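# Eight arms sort parcels into same-coloured trays

## Task

Every parcel must end up inside the tray that shares its colour, lying flat against that tray's bottom.

## Robot and tools

Setup: eight identical i2rt Big YAM arms, named arm1 to arm8. Each has six joints, a two-finger gripper and a wrist camera (armN_cam_wrist). Eight more cameras, cam_arm1 to cam_arm8, are fixed in the room. The arms share one scene frame: origin on the floor, +z up, units in metres. Base feet as calibrated: arm1 (-2.151,-0.606,0.766), arm2 (-0.854,-0.623,0.797), arm3 (0.435,-0.612,0.752), arm4 (1.688,-0.612,0.754), arm5 (2.165,0.644,0.790), arm6 (0.850,0.628,0.817), arm7 (-0.424,0.615,0.799), arm8 (-1.661,0.655,0.757). Each foot faces along its own +x, yawed by its quaternion. The table tops are at z=0.720. Reach is about 1.0 m from the joint1 axis. The hand point sits between the finger pads, about 1 cm behind the tips. Fingers point along the hand's +z, and the gripper opens along the hand's y.

move: one action for any subset of arms, plus an optional "cameras" list. Arms you leave out get no new command. Each arm key ("arm1"..."arm8") holds an object of its own, which can contain:
- "joints": absolute joint targets keyed by name. Ranges: joint1_rad -2.879..2.879 (yaw about the foot, positive counter-clockwise seen from above); joint2_rad 0..3.141 (shoulder; 0 means upper arm points back, positive raises it and then carries it forward); joint3_rad 0..3.019 (elbow; 0 is folded); joint4_rad -1.692..1.57 (hand pitch, positive tips the fingers up); joint5_rad -1.57..1.57 (sideways swing, positive toward the arm's right); joint6_rad -2.094..2.094 (roll, positive clockwise seen from behind); gripper_m 0..0.093 (absolute gap between the fingertips in metres).
- "target": an absolute hand pose of 7 numbers [x, y, z, qw, qx, qy, qz], in metres and the scene frame, in the same form the "hand" line prints. The hand moves in a straight line from its current hand_target toward this pose.
- "speed": top path speed in m/s, 0.002..0.5, default 0.25. It is only valid together with "target". Rotation is capped at twice this value in rad/s.
If you send "target", "joints" may carry only gripper_m; anything else is refused. Each path lasts 0.5–10 s, and every hand path in one action finishes at the same moment. No action runs past 15 s. At each control step the path pose is clipped to within 100 mm and 20° of the measured hand. Expect the hand to lag, to drift off the path, to overshoot speed when the arm is near full stretch, and to stop a centimetre or more from the pose. Paths make no allowance for obstacles or neighbouring arms. Unknown keys make the call invalid. Out-of-range values get it refused, and after a refusal the rest of your calls in that reply are skipped.

wait: {"seconds": 0..10, "cameras": optional}. Lets the scene run with nothing new commanded.
zoom_image: {"camera": name, "region": [x0,y0,x1,y1]} in pixels of that camera's latest image (672x504, origin at top-left), at most 504x504. The camera must have been included in the last images.
finished_scene: {"scene": 1 or 2}. Cannot be undone. Later calls go to the next scene, and its result states the new task.

Reading results: there is a "move" line per commanded arm, showing "done" or its most serious status. joint_status and hand_status describe how the last action ended. "off_target": the joint stopped short and may still be pushing. "time_out": the joint keeps a nearby target and keeps pushing; to relieve it, send the joint its reported position. "not_followed" / "joint command not followed" / "pose unreachable": the self- and inter-arm collision check blocked the targets, though the gripper part is still carried out. on_its_own lists motion you did not command, and "held at" there is a target, not a reading. Arms in "as last shown" were not commanded. Joint velocities are in rad/s (gripper m/s); "within noise" means the joints are still. Torques are in joint order and include gravity. Joints 3 and 4 wrap at ±28 N m. hand_target is the pose at the current joint targets.

Gripper: closed on nothing it reads 0.000–0.002. Gripping a rigid part, it reads up to 0.005 narrower than the part. In free air it reads up to 0.002 wide. For a full-force hold, command about 0.005 below the width at contact; go less deep for soft parts. To release, command well above the reading.

Cautions: arms do not stop on contact and keep pushing. Sustained pushing, loads or full extension heat the motors. A MOTOR HOT line appears at 85 °C, and at 100 °C the arm goes limp and drops everything for 30–60 s, with keys showing "limit_stop_at_motor_heat" (send the targets again afterwards). Never press two arms into each other; the collision check can react too late and ignores fingers, housings and cameras. Don't knock anything out of the work area: that ends the scene. Avoid drops, releasing parts while moving, slamming and hard shoves. Loose objects may get nudged now and then. Time spent thinking also counts as scene time, and meanwhile the arms hold their last commands.

Cameras: calibration follows OpenCV conventions, T_world_to_cam maps scene to camera frame. Fixed cameras may have shifted by up to about 2.3° and 9 mm. Wrist camera poses are derived from joint readings.

Each tool is called after "Request:" by a JSON object that holds its "fn" and its "kwargs", one argument or row to a line.

## Session

Request:
{"fn": "move", "kwargs": {
  "cameras": ["cam_arm1","cam_arm2","cam_arm3","cam_arm4","cam_arm5","cam_arm6","cam_arm7","cam_arm8"]
}}

Scene clock: 0.00 s.
Joint torques (N m): no reading
Heat: arm1: hottest joint1_rad 32 °C; arm2: hottest joint2_rad 29 °C; arm3: hottest joint1_rad 31 °C; arm4: hottest gripper 32 °C; arm5: hottest joint6_rad 30 °C; arm6: hottest joint2_rad 30 °C; arm7: hottest joint5_rad 29 °C; arm8: hottest joint1_rad 31 °C.
Joint velocities: within noise
arm1.joint_positions: joint1_rad=-0.028 joint2_rad=+0.521 joint3_rad=+1.431 joint4_rad=-1.508 joint5_rad=+0.032 joint6_rad=-0.133 gripper_m=+0.09396
arm1.joint_status: not commanded
arm1.hand: x=-2.0073 y=-0.6778 z=+1.3083 quat_wxyz=(-0.446, -0.145, -0.870, +0.152) (m; scene frame)
arm1.hand_target: x=-2.0101 y=-0.6764 z=+1.3161 quat_wxyz=(-0.454, -0.145, -0.865, +0.155) (m; scene frame)
arm1.hand_status: not commanded
arm2.joint_positions: joint1_rad=+0.020 joint2_rad=+0.528 joint3_rad=+1.425 joint4_rad=-1.340 joint5_rad=+0.175 joint6_rad=+0.036 gripper_m=+0.09396
arm2.joint_status: not commanded
arm2.hand: x=-0.9859 y=-0.4872 z=+1.3715 quat_wxyz=(-0.230, +0.778, -0.324, -0.487) (m; scene frame)
arm2.hand_target: x=-0.9833 y=-0.4891 z=+1.3817 quat_wxyz=(-0.232, +0.772, -0.322, -0.497) (m; scene frame)
arm2.hand_status: not commanded
arm3.joint_positions: joint1_rad=+0.084 joint2_rad=+0.623 joint3_rad=+1.443 joint4_rad=-1.225 joint5_rad=+0.214 joint6_rad=-0.288 gripper_m=+0.09396
arm3.joint_status: not commanded
arm3.hand: x=+0.2458 y=-0.4641 z=+1.3420 quat_wxyz=(-0.302, +0.818, -0.155, -0.465) (m; scene frame)
arm3.hand_target: x=+0.2487 y=-0.4659 z=+1.3553 quat_wxyz=(-0.306, +0.809, -0.155, -0.477) (m; scene frame)
arm3.hand_status: not commanded
arm4.joint_positions: joint1_rad=+0.299 joint2_rad=+0.615 joint3_rad=+1.406 joint4_rad=-1.263 joint5_rad=-0.166 joint6_rad=-0.115 gripper_m=+0.09396
arm4.joint_status: not commanded
arm4.hand: x=+1.7423 y=-0.3720 z=+1.3161 quat_wxyz=(-0.394, +0.570, -0.636, -0.340) (m; scene frame)
arm4.hand_target: x=+1.7413 y=-0.3753 z=+1.3284 quat_wxyz=(-0.404, +0.566, -0.630, -0.346) (m; scene frame)
arm4.hand_status: not commanded
arm5.joint_positions: joint1_rad=-0.422 joint2_rad=+0.625 joint3_rad=+1.427 joint4_rad=-1.371 joint5_rad=+0.120 joint6_rad=-0.097 gripper_m=+0.09396
arm5.joint_status: not commanded
arm5.hand: x=+2.0004 y=+0.7998 z=+1.3402 quat_wxyz=(-0.234, +0.830, -0.279, -0.422) (m; scene frame)
arm5.hand_target: x=+2.0022 y=+0.7982 z=+1.3527 quat_wxyz=(-0.238, +0.823, -0.277, -0.434) (m; scene frame)
arm5.hand_status: not commanded
arm6.joint_positions: joint1_rad=+0.075 joint2_rad=+0.549 joint3_rad=+1.411 joint4_rad=-1.315 joint5_rad=-0.143 joint6_rad=+0.201 gripper_m=+0.09396
arm6.joint_status: not commanded
arm6.hand: x=+1.0364 y=+0.5443 z=+1.3862 quat_wxyz=(-0.531, -0.272, -0.802, +0.030) (m; scene frame)
arm6.hand_target: x=+1.0336 y=+0.5460 z=+1.3993 quat_wxyz=(-0.544, -0.268, -0.794, +0.033) (m; scene frame)
arm6.hand_status: not commanded
arm7.joint_positions: joint1_rad=-0.146 joint2_rad=+0.496 joint3_rad=+1.379 joint4_rad=-1.460 joint5_rad=-0.022 joint6_rad=+0.046 gripper_m=+0.09396
arm7.joint_status: not commanded
arm7.hand: x=-0.3012 y=+0.4957 z=+1.3304 quat_wxyz=(-0.447, -0.351, -0.807, +0.162) (m; scene frame)
arm7.hand_target: x=-0.3031 y=+0.4977 z=+1.3404 quat_wxyz=(-0.457, -0.348, -0.801, +0.166) (m; scene frame)
arm7.hand_status: not commanded
arm8.joint_positions: joint1_rad=-0.237 joint2_rad=+0.447 joint3_rad=+1.428 joint4_rad=-1.458 joint5_rad=-0.190 joint6_rad=-0.420 gripper_m=+0.09396
arm8.joint_status: not commanded
arm8.hand: x=-1.7428 y=+0.5401 z=+1.3190 quat_wxyz=(-0.160, -0.687, -0.503, +0.499) (m; scene frame)
arm8.hand_target: x=-1.7406 y=+0.5420 z=+1.3271 quat_wxyz=(-0.161, -0.682, -0.500, +0.508) (m; scene frame)
arm8.hand_status: not commanded
pictures: cam_arm1, cam_arm2, cam_arm3, cam_arm4, cam_arm5, cam_arm6, cam_arm7, cam_arm8

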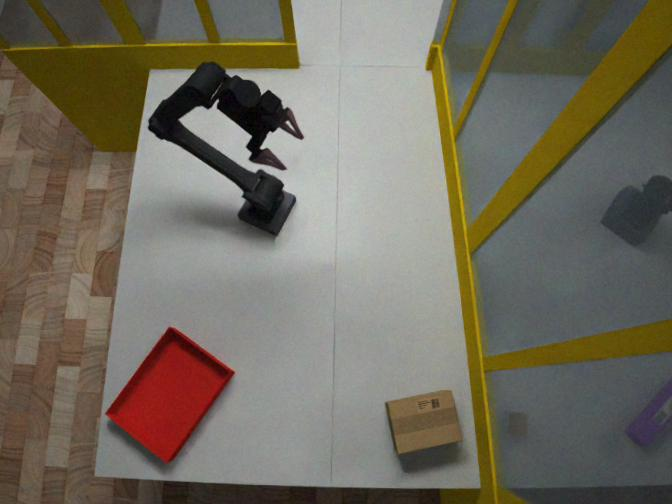

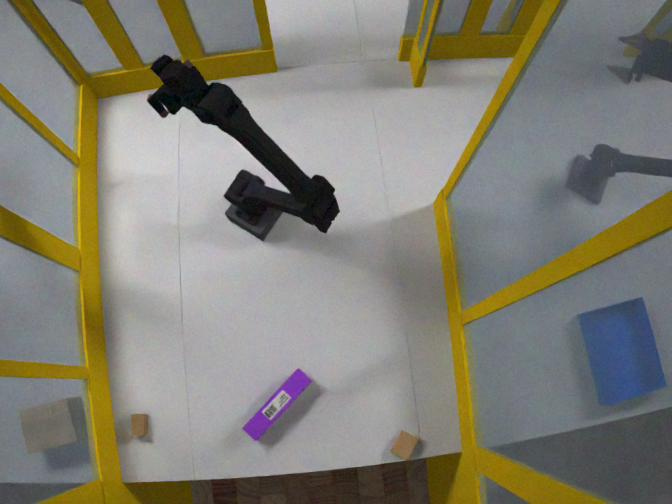

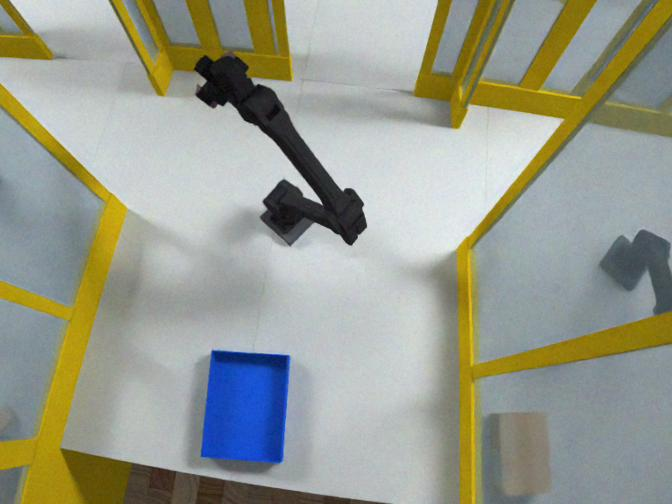

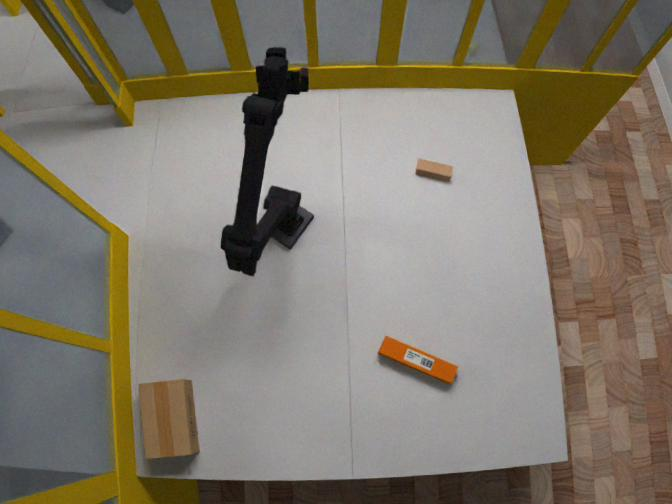

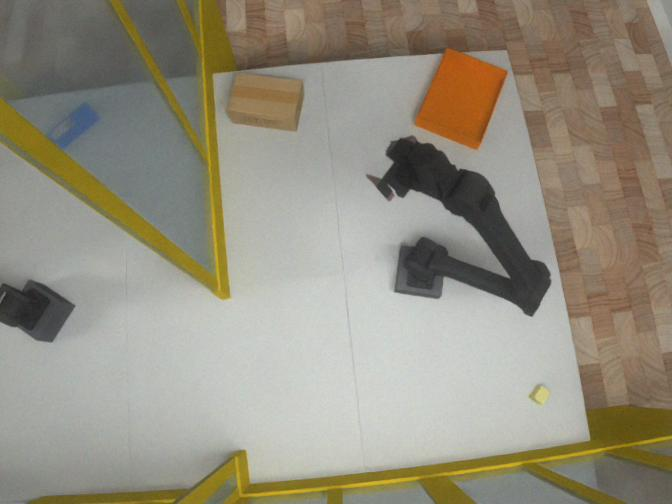

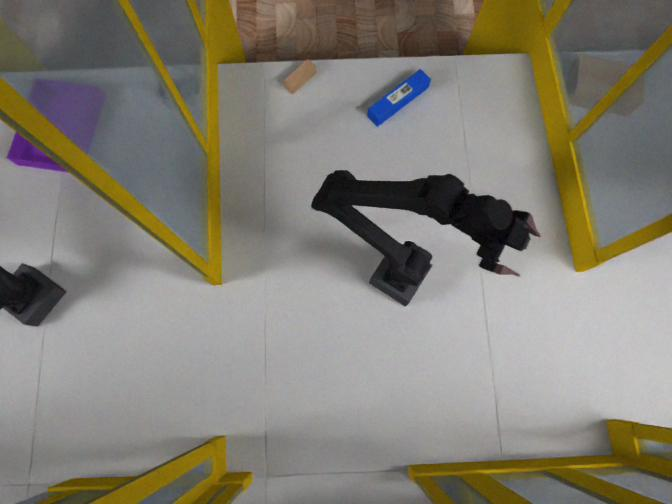

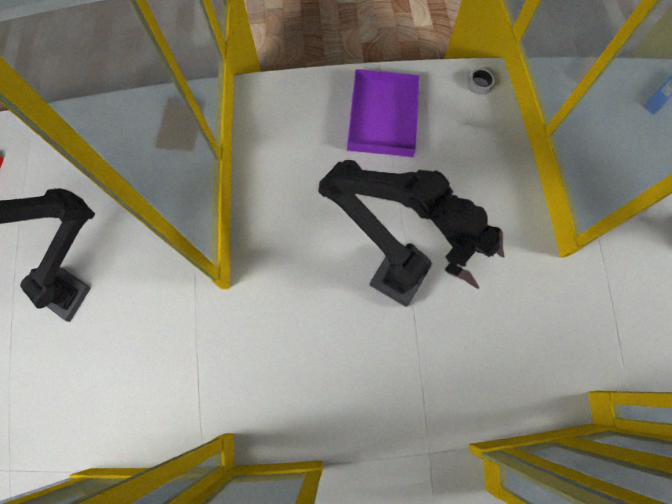

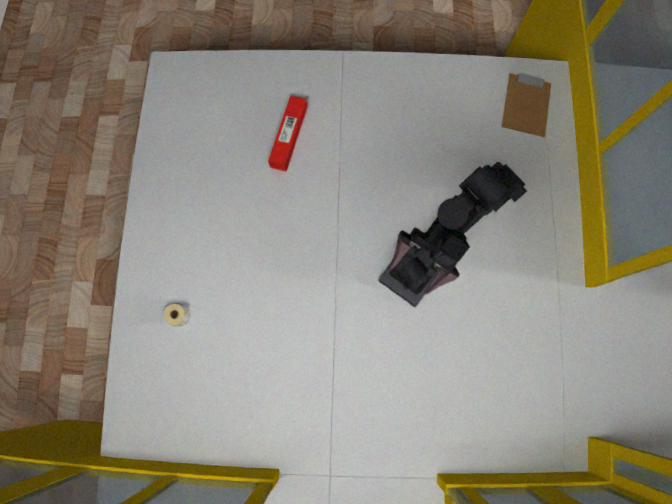

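Request:
{"fn": "move", "kwargs": {
  "arm2": {"joints":{"joint1_rad":2.25,"joint2_rad":1.2,"joint3_rad":1.3,"joint4_rad":-1.5,"joint5_rad":0,"joint6_rad":0}},
  "arm4": {"joints":{"joint1_rad":-1.82,"joint2_rad":1.2,"joint3_rad":1.3,"joint4_rad":-1.5,"joint5_rad":0,"joint6_rad":0}},
  "arm6": {"joints":{"joint1_rad":2.12,"joint2_rad":1.2,"joint3_rad":1.3,"joint4_rad":-1.5,"joint5_rad":0,"joint6_rad":0}},
  "arm8": {"joints":{"joint1_rad":-1.82,"joint2_rad":1.2,"joint3_rad":1.3,"joint4_rad":-1.5,"joint5_rad":0,"joint6_rad":0}},
  "cameras": []
}}

Request:
{"fn": "move", "kwargs": {
  "arm8": {"target":[-2.078,1.137,0.95,0,-0.609,0.793,0]},
  "arm2": {"target":[-0.842,-1.274,0.95,0,0.930,0.367,0]},
  "arm4": {"target":[2.143,-1.146,0.95,0,0.174,0.985,0]},
  "arm6": {"target":[0.901,1.385,0.95,0,-0.358,0.934,0]},
  "cameras": ["arm2_cam_wrist","arm4_cam_wrist","arm6_cam_wrist","arm8_cam_wrist"]
}}

Scene clock: 96.13 s.
Joint torques (N m): arm1=[1.38 4.54 7.86 1.83 0.1 0.02] | arm2=[-0.15 -10.75 9.09 0.43 0.04 -0.19] | arm3=[-0.5 0.79 9.96 1.7 -0.06 -0.01] | arm4=[-0.03 -7.59 11.15 0.1 -0.1 0.1] | arm5=[-1.14 3.37 7.31 1.69 -0.07 -0.04] | arm6=[-0.97 -6.48 9.91 0.09 0.11 -0.16] | arm7=[-0.21 2.26 9.78 1.47 -0.08 0.1] | arm8=[1.67 -8.7 10.41 -0.23 -0.1 0.04]
Heat: arm1: hottest joint1_rad 31 °C; arm2: hottest joint3_rad 33 °C; arm3: hottest joint1_rad 30 °C; arm4: hottest joint3_rad 39 °C; arm5: hottest joint3_rad 33 °C; arm6: hottest joint2_rad 30 °C; arm7: hottest joint3_rad 37 °C; arm8: hottest joint1_rad 30 °C.
move: arm2 done; arm4 done; arm6 done; arm8 done
Joint velocities: within noise
arm1, arm3, arm5, arm7: as last shown
arm2.joint_positions: joint1_rad=+2.254 joint2_rad=+1.212 joint3_rad=+1.291 joint4_rad=-1.490 joint5_rad=-0.001 joint6_rad=+0.013 gripper_m=+0.09399
arm2.joint_status: all done
arm2.hand: x=-0.8458 y=-0.9956 z=+1.0935 quat_wxyz=(+0.058, +0.701, +0.709, -0.055) (m; scene frame)
arm2.hand_target: x=-0.8477 y=-0.9928 z=+1.1008 quat_wxyz=(+0.060, +0.698, +0.711, -0.059) (m; scene frame)
arm2.hand_status: not commanded
arm4.joint_positions: joint1_rad=-1.822 joint2_rad=+1.211 joint3_rad=+1.293 joint4_rad=-1.489 joint5_rad=+0.001 joint6_rad=-0.006 gripper_m=+0.09398
arm4.joint_status: all done
arm4.hand: x=+1.9311 y=-0.8937 z=+1.0513 quat_wxyz=(-0.071, -0.416, -0.905, +0.042) (m; scene frame)
arm4.hand_target: x=+1.9299 y=-0.8910 z=+1.0576 quat_wxyz=(-0.074, -0.418, -0.904, +0.043) (m; scene frame)
arm4.hand_status: not commanded
arm6.joint_positions: joint1_rad=+2.126 joint2_rad=+1.208 joint3_rad=+1.285 joint4_rad=-1.491 joint5_rad=-0.002 joint6_rad=+0.006 gripper_m=+0.09399
arm6.joint_status: all done
arm6.hand: x=+0.8739 y=+0.9978 z=+1.1125 quat_wxyz=(-0.057, +0.680, -0.729, -0.055) (m; scene frame)
arm6.hand_target: x=+0.8762 y=+0.9972 z=+1.1210 quat_wxyz=(-0.062, +0.680, -0.728, -0.058) (m; scene frame)
arm6.hand_status: not commanded
arm8.joint_positions: joint1_rad=-1.817 joint2_rad=+1.209 joint3_rad=+1.294 joint4_rad=-1.490 joint5_rad=+0.000 joint6_rad=-0.007 gripper_m=+0.09397
arm8.joint_status: all done
arm8.hand: x=-1.9056 y=+0.9362 z=+1.0559 quat_wxyz=(+0.034, -0.909, +0.409, +0.075) (m; scene frame)
arm8.hand_target: x=-1.9032 y=+0.9348 z=+1.0611 quat_wxyz=(+0.035, -0.907, +0.413, +0.077) (m; scene frame)
arm8.hand_status: not commanded
pictures: none
No camera images: "cameras" was empty.

Scene clock: 99.20 s.
Joint torques (N m): arm1=[1.03 4.72 7.82 1.77 0.1 0.01] | arm2=[-0.09 -23.06 12.1 0.05 -0.06 0.1] | arm3=[-0.62 0.79 9.98 1.69 -0.06 -0.01] | arm4=[-0.73 -18.78 15.19 -0.21 -0.07 -0.05] | arm5=[-1.2 3.6 7.45 1.78 -0.11 -0.06] | arm6=[-0.79 -19.55 13.18 -0.16 0.03 0.01] | arm7=[-0.26 2.37 9.8 1.47 -0.08 0.11] | arm8=[1.73 -18.73 14.3 -0.76 -0.12 0.05]
Heat: arm1: hottest joint1_rad 31 °C; arm2: hottest joint3_rad 34 °C; arm3: hottest joint1_rad 30 °C; arm4: hottest joint3_rad 40 °C; arm5: hottest joint3_rad 33 °C; arm6: hottest joint3_rad 31 °C; arm7: hottest joint3_rad 37 °C; arm8: hottest joint1_rad 30 °C.
move: arm2 off_target; arm4 off_target; arm6 off_target; arm8 off_target
Joint velocities: within noise
arm1, arm3, arm5, arm7: as last shown
arm2.joint_positions: joint1_rad=+2.254 joint2_rad=+2.078 joint3_rad=+1.969 joint4_rad=-1.489 joint5_rad=+0.003 joint6_rad=+0.823 gripper_m=+0.09400
arm2.joint_status: not commanded
arm2.hand: x=-0.8404 y=-1.2611 z=+0.9376 quat_wxyz=(-0.014, +0.927, +0.376, +0.004) (m; scene frame)
arm2.hand_target: x=-0.8421 y=-1.2732 z=+0.9501 quat_wxyz=(+0.001, +0.930, +0.367, +0.000) (m; scene frame)
arm2.hand_status: off_target (0.018 m and 2.0 deg from the pose sent, 0.313 m and 48.4 deg at the start)
arm4.joint_positions: joint1_rad=-1.822 joint2_rad=+2.238 joint3_rad=+2.360 joint4_rad=-1.684 joint5_rad=-0.017 joint6_rad=-0.513 gripper_m=+0.09398
arm4.joint_status: not commanded
arm4.hand: x=+2.1374 y=-1.1359 z=+0.9401 quat_wxyz=(-0.004, -0.177, -0.984, +0.002) (m; scene frame)
arm4.hand_target: x=+2.1422 y=-1.1451 z=+0.9496 quat_wxyz=(-0.015, -0.174, -0.985, +0.012) (m; scene frame)
arm4.hand_status: off_target (0.015 m and 0.6 deg from the pose sent, 0.345 m and 30.8 deg at the start; a joint's target at an end of its range on 28 of 92 steps)
arm6.joint_positions: joint1_rad=+2.126 joint2_rad=+2.494 joint3_rad=+2.650 joint4_rad=-1.698 joint5_rad=+0.002 joint6_rad=+0.763 gripper_m=+0.09400
arm6.joint_status: not commanded
arm6.hand: x=+0.8983 y=+1.3758 z=+0.9350 quat_wxyz=(-0.007, +0.364, -0.931, -0.012) (m; scene frame)
arm6.hand_target: x=+0.9009 y=+1.3835 z=+0.9496 quat_wxyz=(-0.014, +0.358, -0.933, -0.030) (m; scene frame)
arm6.hand_status: off_target (0.018 m and 1.8 deg from the pose sent, 0.421 m and 45.0 deg at the start; a joint's target at an end of its range on 25 of 92 steps)
arm8.joint_positions: joint1_rad=-1.817 joint2_rad=+2.019 joint3_rad=+1.994 joint4_rad=-1.563 joint5_rad=+0.003 joint6_rad=+0.967 gripper_m=+0.09398
arm8.joint_status: not commanded
arm8.hand: x=-2.0713 y=+1.1266 z=+0.9441 quat_wxyz=(+0.002, -0.614, +0.789, -0.009) (m; scene frame)
arm8.hand_target: x=-2.0776 y=+1.1366 z=+0.9499 quat_wxyz=(+0.000, -0.609, +0.793, +0.001) (m; scene frame)
arm8.hand_status: off_target (0.014 m and 1.2 deg from the pose sent, 0.285 m and 57.2 deg at the start)
pictures: arm2_cam_wrist, arm4_cam_wrist, arm6_cam_wrist, arm8_cam_wrist
camera_calibration:
arm2_cam_wrist: T_world_to_cam=[[-0.692708, 0.720338, 0.035605, 0.291637], [0.592734, 0.540484, 0.597112, 0.624309], [0.410879, 0.434729, -0.801367, 1.76546], [0, 0, 0, 1]] pos_world=[-0.893419, -1.315, 1.03161]
arm4_cam_wrist: T_world_to_cam=[[-0.335605, -0.941887, 0.0147631, -0.369029], [-0.768077, 0.282681, 0.574586, 1.42738], [-0.545368, 0.181495, -0.818311, 2.26598], [0, 0, 0, 1]] pos_world=[2.20829, -1.16234, 1.03957]
arm6_cam_wrist: T_world_to_cam=[[0.683025, -0.730311, -0.0110916, 0.400119], [-0.602027, -0.571516, 0.557614, 0.811521], [-0.41357, -0.374187, -0.830026, 1.78672], [0, 0, 0, 1]] pos_world=[0.9542, 1.42458, 1.03495]
arm8_cam_wrist: T_world_to_cam=[[0.967827, -0.251547, 0.0058559, 2.28349], [-0.205121, -0.775298, 0.59736, -0.111129], [-0.145724, -0.579342, -0.801952, 1.2285], [0, 0, 0, 1]] pos_world=[-2.0538, 1.19997, 1.03821]

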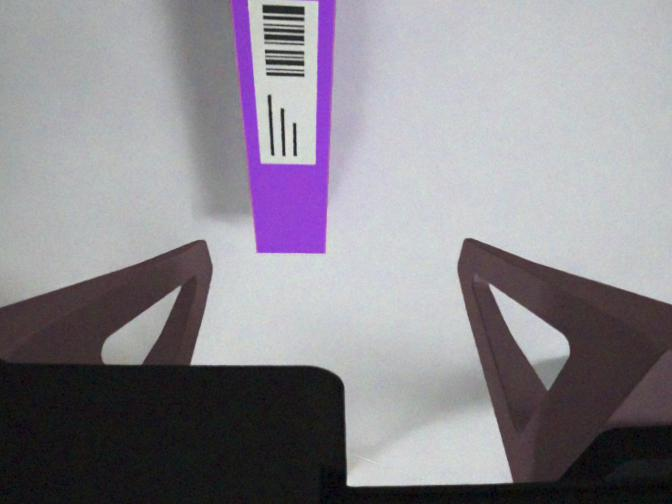

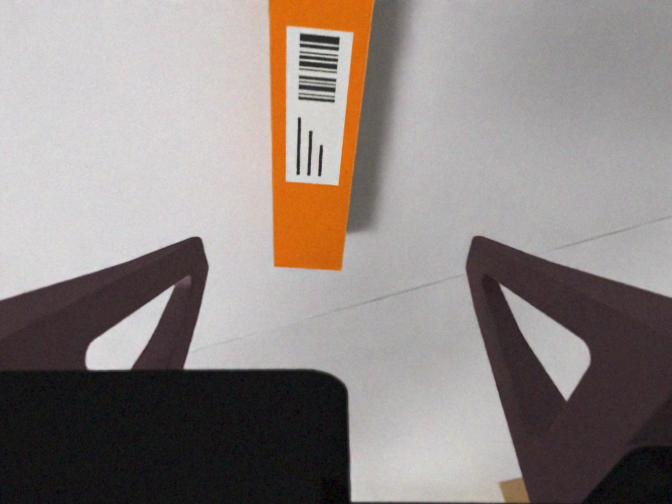

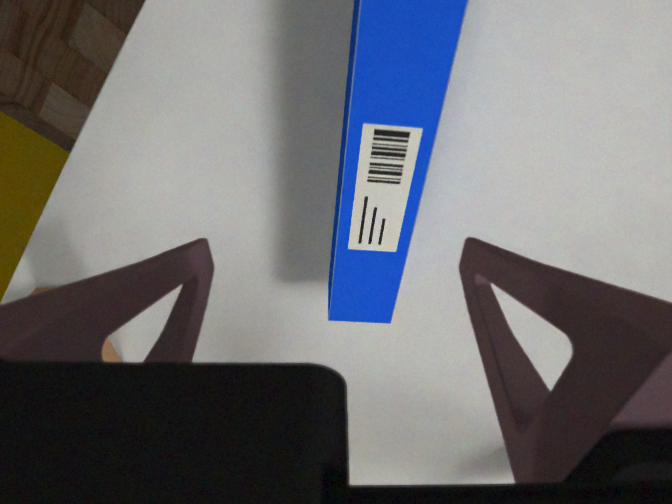

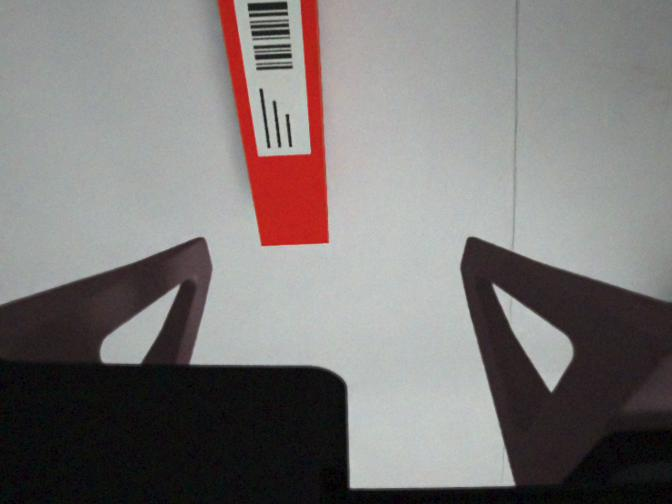

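Request:
{"fn": "move", "kwargs": {
  "arm8": {"target":[-2.118,1.147,0.88,0,-0.6225,0.7826,0]},
  "arm2": {"target":[-0.816,-1.300,0.88,0,0.9345,0.356,0]},
  "arm4": {"target":[2.145,-1.135,0.88,0,0.2156,0.9765,0]},
  "arm6": {"target":[0.884,1.315,0.88,0,-0.324,0.946,0]},
  "cameras": ["arm2_cam_wrist","arm4_cam_wrist","arm6_cam_wrist","arm8_cam_wrist"]
}}

Scene clock: 162.20 s.
Joint torques (N m): arm1=[1.49 5.19 7.88 1.81 0.11 0.02] | arm2=[0.15 -25.82 11.73 0.75 -0.02 0.11] | arm3=[-0.56 0.79 9.98 1.7 -0.06 -0.01] | arm4=[0.5 -19.43 9.81 0.73 -0.06 0.11] | arm5=[-0.85 3.25 7.39 1.8 -0.09 -0.05] | arm6=[0.26 -20.6 8.23 0.46 0.15 -0.01] | arm7=[-0.44 2.37 9.77 1.43 -0.07 0.11] | arm8=[1.79 -21.77 13.93 -0.03 -0.09 0.05]
Heat: arm1: hottest joint1_rad 31 °C; arm2: hottest joint3_rad 42 °C; arm3: hottest joint1_rad 30 °C; arm4: hottest joint3_rad 52 °C; arm5: hottest joint3_rad 34 °C; arm6: hottest joint3_rad 36 °C; arm7: hottest joint3_rad 39 °C; arm8: hottest joint2_rad 37 °C.
move: arm2 off_target; arm4 off_target; arm6 off_target; arm8 off_target
Joint velocities: within noise
arm1, arm3, arm5, arm7: as last shown
arm2.joint_positions: joint1_rad=+2.289 joint2_rad=+2.207 joint3_rad=+1.977 joint4_rad=-1.406 joint5_rad=+0.002 joint6_rad=+0.885 gripper_m=+0.09400
arm2.joint_status: not commanded
arm2.hand: x=-0.8170 y=-1.2795 z=+0.8593 quat_wxyz=(-0.031, +0.931, +0.363, +0.009) (m; scene frame)
arm2.hand_target: x=-0.8160 y=-1.2986 z=+0.8805 quat_wxyz=(+0.000, +0.934, +0.356, +0.000) (m; scene frame)
arm2.hand_status: off_target (0.029 m and 3.8 deg from the pose sent, 0.074 m and 3.0 deg at the start)
arm4.joint_positions: joint1_rad=-1.822 joint2_rad=+2.240 joint3_rad=+2.233 joint4_rad=-1.558 joint5_rad=-0.017 joint6_rad=-0.433 gripper_m=+0.09398
arm4.joint_status: not commanded
arm4.hand: x=+2.1385 y=-1.1384 z=+0.8904 quat_wxyz=(-0.003, -0.217, -0.976, +0.001) (m; scene frame)
arm4.hand_target: x=+2.1448 y=-1.1349 z=+0.8801 quat_wxyz=(+0.000, -0.216, -0.976, +0.000) (m; scene frame)
arm4.hand_status: off_target (0.013 m and 0.4 deg from the pose sent, 0.061 m and 4.5 deg at the start)
arm6.joint_positions: joint1_rad=+2.129 joint2_rad=+2.278 joint3_rad=+2.053 joint4_rad=-1.388 joint5_rad=-0.002 joint6_rad=+0.853 gripper_m=+0.09400
arm6.joint_status: not commanded
arm6.hand: x=+0.8908 y=+1.3086 z=+0.8607 quat_wxyz=(+0.009, +0.323, -0.946, +0.019) (m; scene frame)
arm6.hand_target: x=+0.8841 y=+1.3147 z=+0.8800 quat_wxyz=(+0.000, +0.324, -0.946, +0.000) (m; scene frame)
arm6.hand_status: off_target (0.021 m and 2.4 deg from the pose sent, 0.083 m and 5.1 deg at the start)
arm8.joint_positions: joint1_rad=-1.788 joint2_rad=+2.157 joint3_rad=+2.016 joint4_rad=-1.479 joint5_rad=+0.003 joint6_rad=+0.969 gripper_m=+0.09398
arm8.joint_status: not commanded
arm8.hand: x=-2.1052 y=+1.1356 z=+0.8664 quat_wxyz=(+0.003, -0.625, +0.780, -0.024) (m; scene frame)
arm8.hand_target: x=-2.1173 y=+1.1463 z=+0.8805 quat_wxyz=(+0.000, -0.623, +0.783, +0.000) (m; scene frame)
arm8.hand_status: off_target (0.022 m and 2.8 deg from the pose sent, 0.082 m and 1.6 deg at the start)
pictures: arm2_cam_wrist, arm4_cam_wrist, arm6_cam_wrist, arm8_cam_wrist
camera_calibration:
arm2_cam_wrist: T_world_to_cam=[[-0.672811, 0.737041, 0.0639941, 0.337206], [0.608776, 0.502415, 0.61398, 0.61704], [0.420377, 0.45205, -0.786723, 1.7185], [0, 0, 0, 1]] pos_world=[-0.87118, -1.33539, 0.951553]
arm4_cam_wrist: T_world_to_cam=[[-0.410269, -0.911873, 0.0129567, -0.174804], [-0.742125, 0.342086, 0.576391, 1.46798], [-0.530028, 0.22686, -0.817071, 2.24406], [0, 0, 0, 1]] pos_world=[2.20712, -1.17066, 0.989686]
arm6_cam_wrist: T_world_to_cam=[[0.617387, -0.7858, 0.0367591, 0.445203], [-0.643443, -0.477554, 0.598267, 0.689035], [-0.452564, -0.393014, -0.800453, 1.7307], [0, 0, 0, 1]] pos_world=[0.951743, 1.35908, 0.95675]
arm8_cam_wrist: T_world_to_cam=[[0.974066, -0.224061, 0.0314989, 2.27875], [-0.196131, -0.766707, 0.611305, -0.0675437], [-0.112819, -0.601629, -0.790768, 1.25138], [0, 0, 0, 1]] pos_world=[-2.09172, 1.21166, 0.959064]

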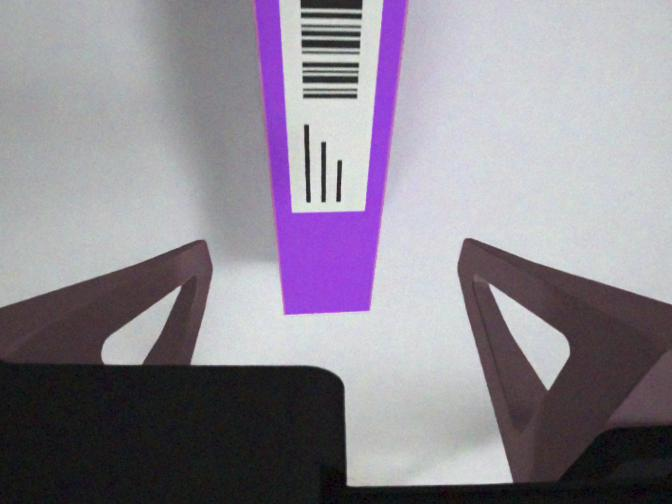

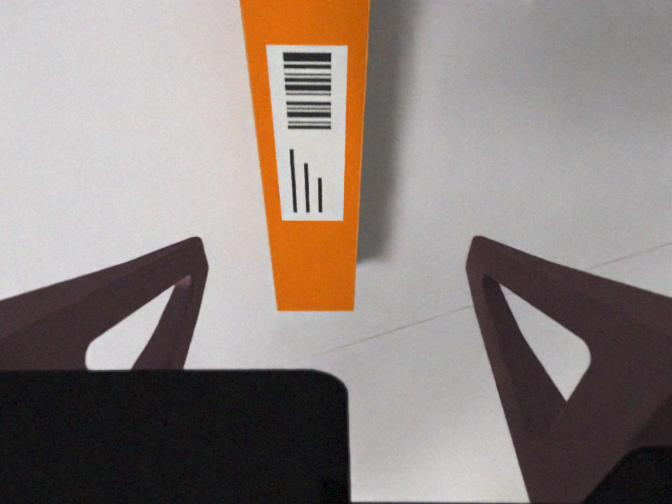

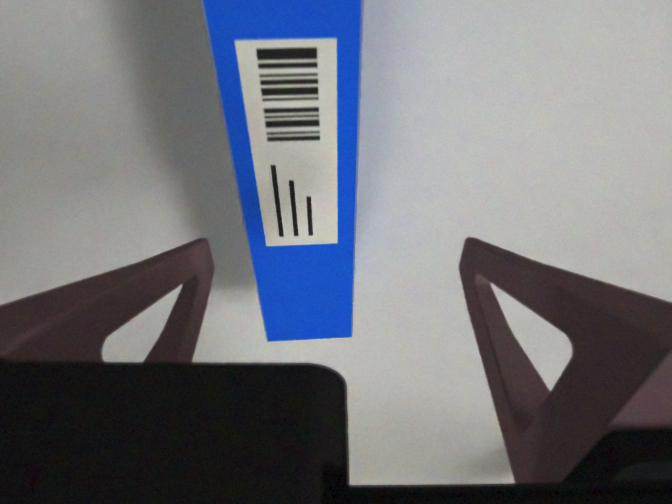

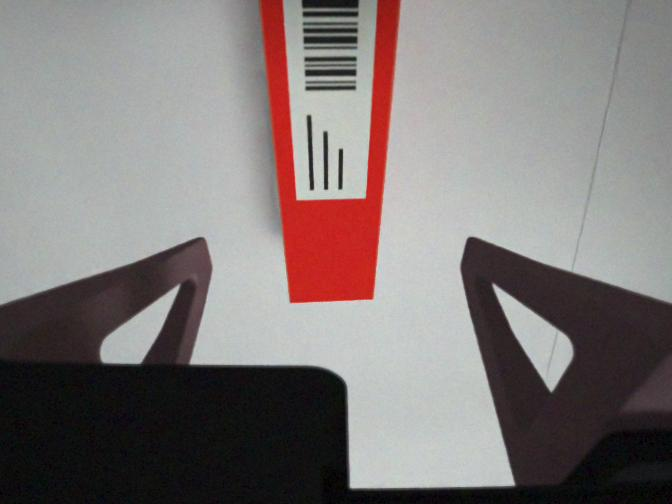

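Request:
{"fn": "move", "kwargs": {
  "arm8": {"target":[-2.116,1.146,0.762,0,-0.6225,0.7826,0]},
  "arm2": {"target":[-0.817,-1.297,0.762,0,0.9345,0.356,0]},
  "arm4": {"target":[2.147,-1.133,0.757,0,0.2156,0.9765,0]},
  "arm6": {"target":[0.872,1.336,0.762,0,-0.324,0.946,0]},
  "cameras": ["arm2_cam_wrist","arm4_cam_wrist","arm6_cam_wrist","arm8_cam_wrist"]
}}

Scene clock: 175.40 s.
Joint torques (N m): arm1=[1.49 4.6 7.88 1.84 0.09 0.01] | arm2=[0.09 -26.17 8.03 0.87 -0.01 0.08] | arm3=[-0.56 0.85 9.95 1.66 -0.06 -0.01] | arm4=[1.03 -19.37 10.25 0.72 -0.06 0.12] | arm5=[-0.79 3.31 7.41 1.81 -0.08 -0.05] | arm6=[0.09 -19.37 9.92 0.36 0.17 -0.01] | arm7=[-0.38 2.32 9.73 1.44 -0.07 0.11] | arm8=[1.96 -21.71 9.55 0.16 -0.08 0.02]
Heat: arm1: hottest joint1_rad 31 °C; arm2: hottest joint3_rad 41 °C; arm3: hottest joint1_rad 30 °C; arm4: hottest joint3_rad 49 °C; arm5: hottest joint3_rad 34 °C; arm6: hottest joint2_rad 36 °C; arm7: hottest joint3_rad 39 °C; arm8: hottest joint3_rad 36 °C.
move: arm2 off_target; arm4 off_target; arm6 off_target; arm8 done
Joint velocities: within noise
arm1, arm3, arm5, arm7: as last shown
arm2.joint_positions: joint1_rad=+2.289 joint2_rad=+2.310 joint3_rad=+1.876 joint4_rad=-1.164 joint5_rad=+0.002 joint6_rad=+0.885 gripper_m=+0.09400
arm2.joint_status: not commanded
arm2.hand: x=-0.8165 y=-1.2890 z=+0.7552 quat_wxyz=(-0.013, +0.932, +0.363, +0.003) (m; scene frame)
arm2.hand_target: x=-0.8169 y=-1.2968 z=+0.7620 quat_wxyz=(+0.000, +0.934, +0.356, +0.000) (m; scene frame)
arm2.hand_status: off_target (0.011 m and 1.8 deg from the pose sent, 0.099 m and 3.8 deg at the start)
arm4.joint_positions: joint1_rad=-1.820 joint2_rad=+2.304 joint3_rad=+2.017 joint4_rad=-1.285 joint5_rad=-0.017 joint6_rad=-0.426 gripper_m=+0.09398
arm4.joint_status: not commanded
arm4.hand: x=+2.1365 y=-1.1378 z=+0.7657 quat_wxyz=(+0.000, -0.219, -0.976, -0.001) (m; scene frame)
arm4.hand_target: x=+2.1467 y=-1.1327 z=+0.7571 quat_wxyz=(+0.000, -0.216, -0.976, +0.000) (m; scene frame)
arm4.hand_status: off_target (0.014 m and 0.5 deg from the pose sent, 0.134 m and 0.3 deg at the start)
arm6.joint_positions: joint1_rad=+2.150 joint2_rad=+2.425 joint3_rad=+2.024 joint4_rad=-1.210 joint5_rad=-0.002 joint6_rad=+0.874 gripper_m=+0.09398
arm6.joint_status: not commanded
arm6.hand: x=+0.8774 y=+1.3215 z=+0.7501 quat_wxyz=(+0.008, +0.323, -0.946, +0.018) (m; scene frame)
arm6.hand_target: x=+0.8718 y=+1.3355 z=+0.7624 quat_wxyz=(+0.000, +0.324, -0.946, +0.000) (m; scene frame)
arm6.hand_status: off_target (0.020 m and 2.3 deg from the pose sent, 0.104 m and 2.4 deg at the start)
arm8.joint_positions: joint1_rad=-1.788 joint2_rad=+2.232 joint3_rad=+1.881 joint4_rad=-1.225 joint5_rad=+0.003 joint6_rad=+0.969 gripper_m=+0.09398
arm8.joint_status: not commanded
arm8.hand: x=-2.1128 y=+1.1437 z=+0.7673 quat_wxyz=(+0.001, -0.625, +0.781, -0.003) (m; scene frame)
arm8.hand_target: x=-2.1159 y=+1.1459 z=+0.7621 quat_wxyz=(+0.000, -0.622, +0.783, +0.000) (m; scene frame)
arm8.hand_status: done (0.007 m and 0.5 deg from the pose sent, 0.105 m and 2.9 deg at the start)
pictures: arm2_cam_wrist, arm4_cam_wrist, arm6_cam_wrist, arm8_cam_wrist
camera_calibration:
arm2_cam_wrist: T_world_to_cam=[[-0.672923, 0.738884, 0.0350011, 0.375362], [0.607472, 0.525003, 0.596112, 0.726968], [0.422082, 0.422399, -0.802138, 1.6154], [0, 0, 0, 1]] pos_world=[-0.870856, -1.34135, 0.849283]
arm4_cam_wrist: T_world_to_cam=[[-0.415528, -0.909527, 0.00982329, -0.157188], [-0.737414, 0.343179, 0.581764, 1.5253], [-0.532501, 0.234496, -0.813298, 2.15212], [0, 0, 0, 1]] pos_world=[2.20547, -1.17108, 0.86449]
arm6_cam_wrist: T_world_to_cam=[[0.617369, -0.785853, 0.0359263, 0.468394], [-0.643753, -0.478432, 0.597231, 0.754946], [-0.452147, -0.391839, -0.801264, 1.63992], [0, 0, 0, 1]] pos_world=[0.938314, 1.37186, 0.846305]
arm8_cam_wrist: T_world_to_cam=[[0.974461, -0.22452, -0.00415477, 2.31977], [-0.178509, -0.785724, 0.59226, 0.0713175], [-0.136239, -0.576393, -0.805736, 1.11018], [0, 0, 0, 1]] pos_world=[-2.09654, 1.21677, 0.86191]

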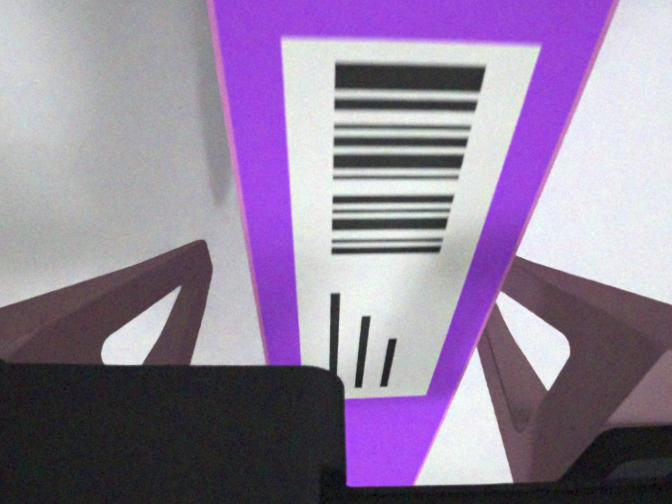

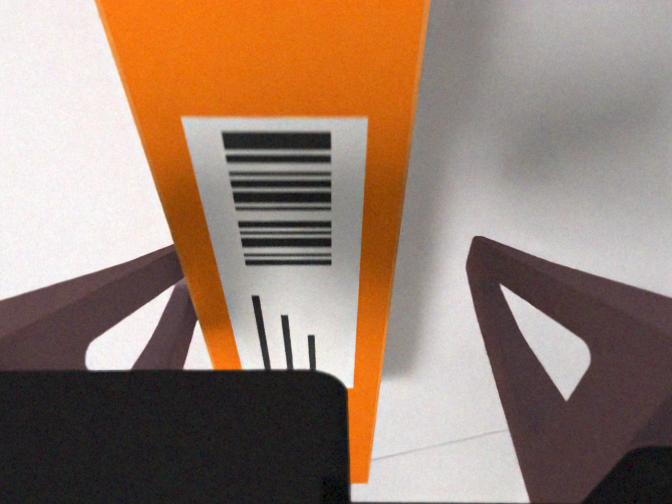

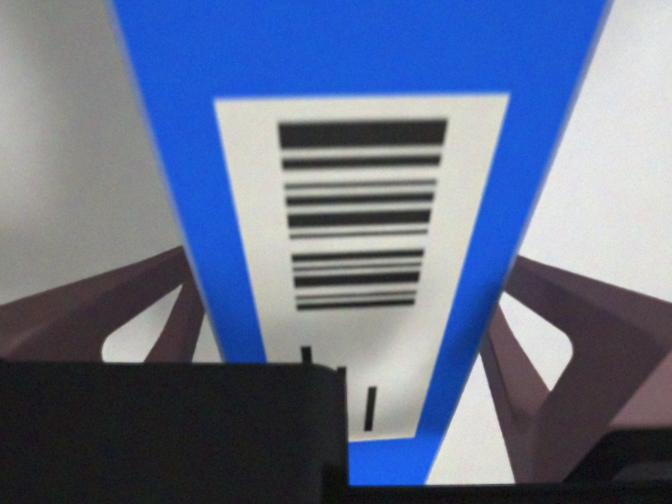

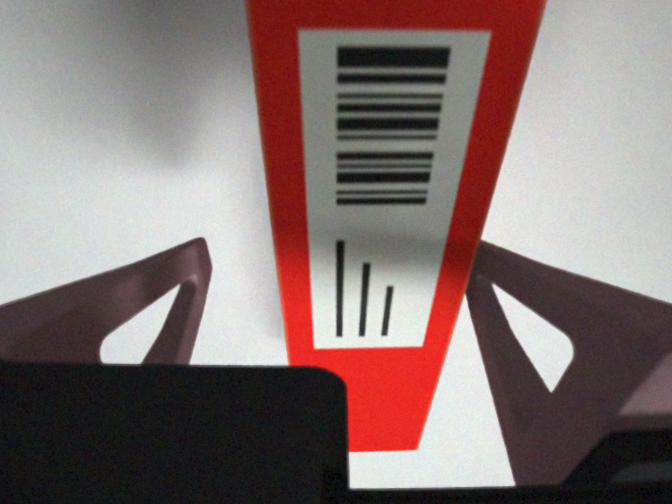

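Request:
{"fn": "move", "kwargs": {
  "arm2": {"joints":{"gripper_m":0.045}},
  "arm4": {"joints":{"gripper_m":0.045}},
  "arm6": {"joints":{"gripper_m":0.045}},
  "arm8": {"joints":{"gripper_m":0.045}},
  "cameras": []
}}

Request:
{"fn": "move", "kwargs": {
  "arm8": {"target":[-2.06,1.10,0.96,0,-0.6225,0.7826,0]},
  "arm2": {"target":[-0.827,-1.22,0.96,0,0.9345,0.356,0]},
  "arm4": {"target":[2.09,-1.08,0.96,0,0.2156,0.9765,0]},
  "arm6": {"target":[0.872,1.25,0.96,0,-0.324,0.946,0]},
  "cameras": ["arm2_cam_wrist","arm4_cam_wrist","arm6_cam_wrist","arm8_cam_wrist"]
}}

Scene clock: 228.70 s.
Joint torques (N m): arm1=[1.55 4.72 7.86 1.84 0.11 0] | arm2=[0.09 -26.34 8.08 0.85 0.06 0.07] | arm3=[-0.56 0.79 9.96 1.72 -0.07 -0.01] | arm4=[0.97 -19.37 10.25 0.7 -0.06 0.11] | arm5=[-0.79 3.37 7.51 1.81 -0.05 -0.02] | arm6=[0.09 -19.14 9.88 0.36 0.17 -0.01] | arm7=[-0.38 2.37 9.78 1.47 -0.07 0.11] | arm8=[2.14 -21.6 9.65 0.17 -0.1 0.02]
Heat: arm1: hottest joint3_rad 32 °C; arm2: hottest joint2_rad 42 °C; arm3: hottest joint1_rad 30 °C; arm4: hottest joint2_rad 43 °C; arm5: hottest joint3_rad 35 °C; arm6: hottest joint2_rad 38 °C; arm7: hottest joint3_rad 40 °C; arm8: hottest joint2_rad 35 °C.
move: arm2 off_target; arm4 off_target; arm6 off_target; arm8 off_target
Joint velocities: within noise
arm1, arm3, arm5, arm7: as last shown
arm2.joint_positions: joint1_rad=+2.289 joint2_rad=+2.309 joint3_rad=+1.876 joint4_rad=-1.163 joint5_rad=+0.000 joint6_rad=+0.885 gripper_m=+0.05904
arm2.joint_status: gripper_m off_target (ended at +0.05907, target +0.04500)
arm2.hand: x=-0.8162 y=-1.2892 z=+0.7554 quat_wxyz=(-0.013, +0.932, +0.363, +0.004) (m; scene frame)
arm2.hand_target: x=-0.8170 y=-1.2968 z=+0.7621 quat_wxyz=(+0.000, +0.934, +0.356, +0.000) (m; scene frame)
arm2.hand_status: not commanded
arm4.joint_positions: joint1_rad=-1.820 joint2_rad=+2.304 joint3_rad=+2.017 joint4_rad=-1.284 joint5_rad=-0.017 joint6_rad=-0.425 gripper_m=+0.05935
arm4.joint_status: gripper_m off_target (ended at +0.05937, target +0.04500)
arm4.hand: x=+2.1368 y=-1.1377 z=+0.7657 quat_wxyz=(+0.000, -0.220, -0.976, -0.001) (m; scene frame)
arm4.hand_target: x=+2.1467 y=-1.1328 z=+0.7571 quat_wxyz=(+0.000, -0.216, -0.976, +0.000) (m; scene frame)
arm4.hand_status: not commanded
arm6.joint_positions: joint1_rad=+2.150 joint2_rad=+2.425 joint3_rad=+2.024 joint4_rad=-1.209 joint5_rad=-0.002 joint6_rad=+0.874 gripper_m=+0.05996
arm6.joint_status: gripper_m off_target (ended at +0.05999, target +0.04500)
arm6.hand: x=+0.8775 y=+1.3217 z=+0.7501 quat_wxyz=(+0.008, +0.323, -0.946, +0.018) (m; scene frame)
arm6.hand_target: x=+0.8718 y=+1.3354 z=+0.7624 quat_wxyz=(+0.000, +0.324, -0.946, +0.000) (m; scene frame)
arm6.hand_status: not commanded
arm8.joint_positions: joint1_rad=-1.788 joint2_rad=+2.232 joint3_rad=+1.881 joint4_rad=-1.224 joint5_rad=+0.003 joint6_rad=+0.969 gripper_m=+0.05972
arm8.joint_status: gripper_m off_target (ended at +0.05975, target +0.04500)
arm8.hand: x=-2.1129 y=+1.1437 z=+0.7673 quat_wxyz=(+0.001, -0.625, +0.781, -0.003) (m; scene frame)
arm8.hand_target: x=-2.1159 y=+1.1459 z=+0.7621 quat_wxyz=(+0.000, -0.622, +0.783, +0.000) (m; scene frame)
arm8.hand_status: not commanded
pictures: none
No camera images: "cameras" was empty.

Scene clock: 230.43 s.
Joint torques (N m): arm1=[1.49 4.78 7.82 1.66 0.08 0.04] | arm2=[-0.32 -22.53 8.2 0.13 0.06 -0.02] | arm3=[-0.62 0.91 9.94 1.7 -0.07 -0.01] | arm4=[-0.62 -17.9 12.52 -0.24 -0.05 -0.04] | arm5=[-0.67 3.72 7.36 1.77 -0.09 -0.03] | arm6=[-0.15 -17.79 8.54 -0.21 0.18 -0.05] | arm7=[-0.44 2.26 9.8 1.46 -0.07 0.11] | arm8=[1.2 -19.78 13.12 -0.65 -0.09 -0.1]
Heat: arm1: hottest joint3_rad 32 °C; arm2: hottest joint2_rad 42 °C; arm3: hottest joint1_rad 30 °C; arm4: hottest joint2_rad 43 °C; arm5: hottest joint3_rad 35 °C; arm6: hottest joint2_rad 38 °C; arm7: hottest joint3_rad 40 °C; arm8: hottest joint2_rad 35 °C.
move: arm2 done; arm4 off_target; arm6 off_target; arm8 off_target
Joint velocities: within noise
arm1, arm3, arm5, arm7: as last shown
arm2.joint_positions: joint1_rad=+2.284 joint2_rad=+1.937 joint3_rad=+1.794 joint4_rad=-1.423 joint5_rad=+0.000 joint6_rad=+0.885 gripper_m=+0.05903
arm2.joint_status: not commanded
arm2.hand: x=-0.8230 y=-1.2222 z=+0.9562 quat_wxyz=(+0.002, +0.933, +0.361, -0.001) (m; scene frame)
arm2.hand_target: x=-0.8270 y=-1.2201 z=+0.9600 quat_wxyz=(+0.000, +0.935, +0.356, +0.000) (m; scene frame)
arm2.hand_status: done (0.006 m and 0.6 deg from the pose sent, 0.216 m and 1.7 deg at the start)
arm4.joint_positions: joint1_rad=-1.820 joint2_rad=+1.987 joint3_rad=+1.958 joint4_rad=-1.564 joint5_rad=-0.017 joint6_rad=-0.427 gripper_m=+0.05935
arm4.joint_status: not commanded
arm4.hand: x=+2.0882 y=-1.0761 z=+0.9457 quat_wxyz=(+0.009, -0.219, -0.976, -0.007) (m; scene frame)
arm4.hand_target: x=+2.0898 y=-1.0799 z=+0.9599 quat_wxyz=(+0.000, -0.216, -0.976, +0.000) (m; scene frame)
arm4.hand_status: off_target (0.015 m and 1.4 deg from the pose sent, 0.208 m and 0.5 deg at the start)
arm6.joint_positions: joint1_rad=+2.150 joint2_rad=+2.033 joint3_rad=+1.859 joint4_rad=-1.414 joint5_rad=-0.002 joint6_rad=+0.874 gripper_m=+0.05996
arm6.joint_status: not commanded
arm6.hand: x=+0.8748 y=+1.2510 z=+0.9444 quat_wxyz=(+0.004, +0.323, -0.946, +0.008) (m; scene frame)
arm6.hand_target: x=+0.8720 y=+1.2500 z=+0.9599 quat_wxyz=(+0.000, +0.324, -0.946, +0.000) (m; scene frame)
arm6.hand_status: off_target (0.016 m and 1.0 deg from the pose sent, 0.222 m and 2.3 deg at the start)
arm8.joint_positions: joint1_rad=-1.796 joint2_rad=+1.929 joint3_rad=+1.840 joint4_rad=-1.521 joint5_rad=+0.003 joint6_rad=+0.967 gripper_m=+0.05972
arm8.joint_status: not commanded
arm8.hand: x=-2.0572 y=+1.0911 z=+0.9389 quat_wxyz=(+0.002, -0.622, +0.783, -0.020) (m; scene frame)
arm8.hand_target: x=-2.0596 y=+1.0994 z=+0.9599 quat_wxyz=(+0.000, -0.623, +0.783, +0.000) (m; scene frame)
arm8.hand_status: off_target (0.023 m and 2.3 deg from the pose sent, 0.205 m and 0.5 deg at the start)
pictures: arm2_cam_wrist, arm4_cam_wrist, arm6_cam_wrist, arm8_cam_wrist
camera_calibration:
arm2_cam_wrist: T_world_to_cam=[[-0.668745, 0.743428, 0.00974288, 0.347725], [0.608622, 0.53986, 0.581489, 0.609084], [0.427036, 0.394797, -0.813496, 1.73245], [0, 0, 0, 1]] pos_world=[-0.877981, -1.2713, 1.05178]
arm4_cam_wrist: T_world_to_cam=[[-0.414714, -0.909952, 0.00071228, -0.116411], [-0.729553, 0.332964, 0.5974, 1.32151], [-0.543842, 0.24723, -0.801943, 2.285], [0, 0, 0, 1]] pos_world=[2.15852, -1.11087, 1.04305]
arm6_cam_wrist: T_world_to_cam=[[0.617038, -0.786703, 0.019037, 0.42497], [-0.644686, -0.49148, 0.585515, 0.631733], [-0.45127, -0.373558, -0.810438, 1.75181], [0, 0, 0, 1]] pos_world=[0.935585, 1.29921, 1.04175]
arm8_cam_wrist: T_world_to_cam=[[0.972672, -0.230939, 0.0240064, 2.23139], [-0.197607, -0.7691, 0.607813, -0.133719], [-0.121904, -0.595946, -0.793717, 1.26519], [0, 0, 0, 1]] pos_world=[-2.0426, 1.16646, 1.03191]

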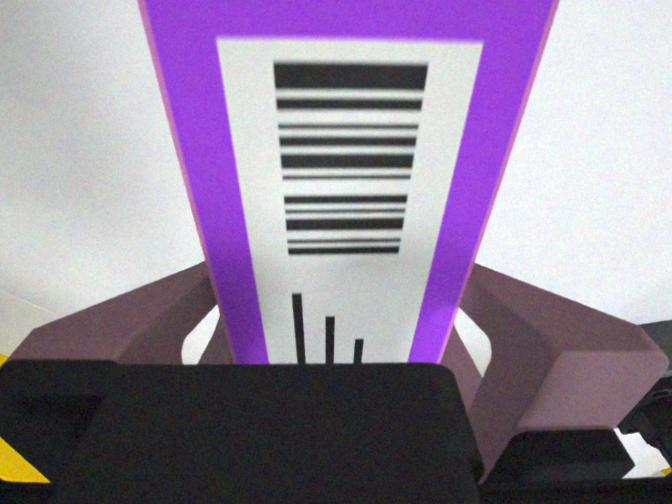

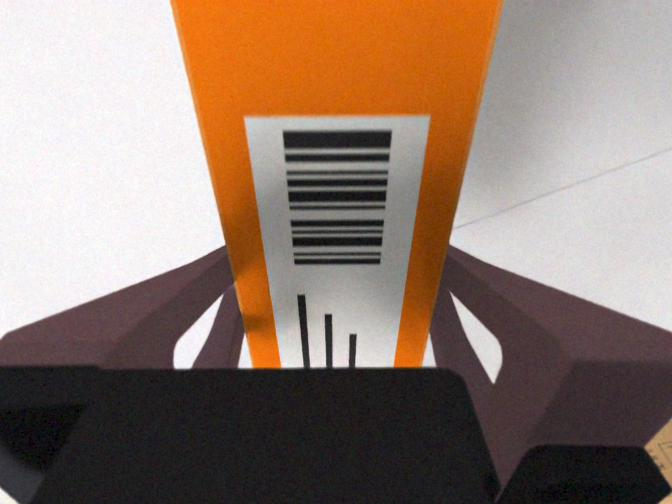

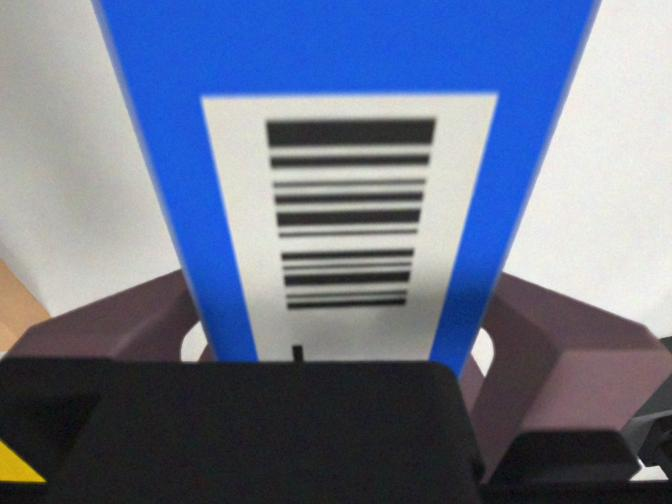

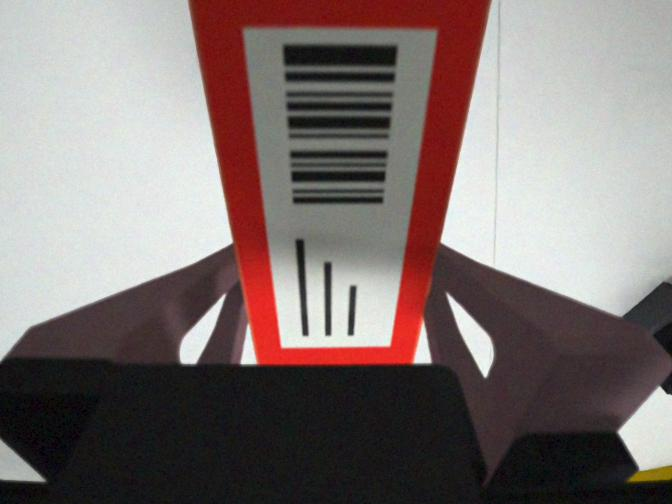

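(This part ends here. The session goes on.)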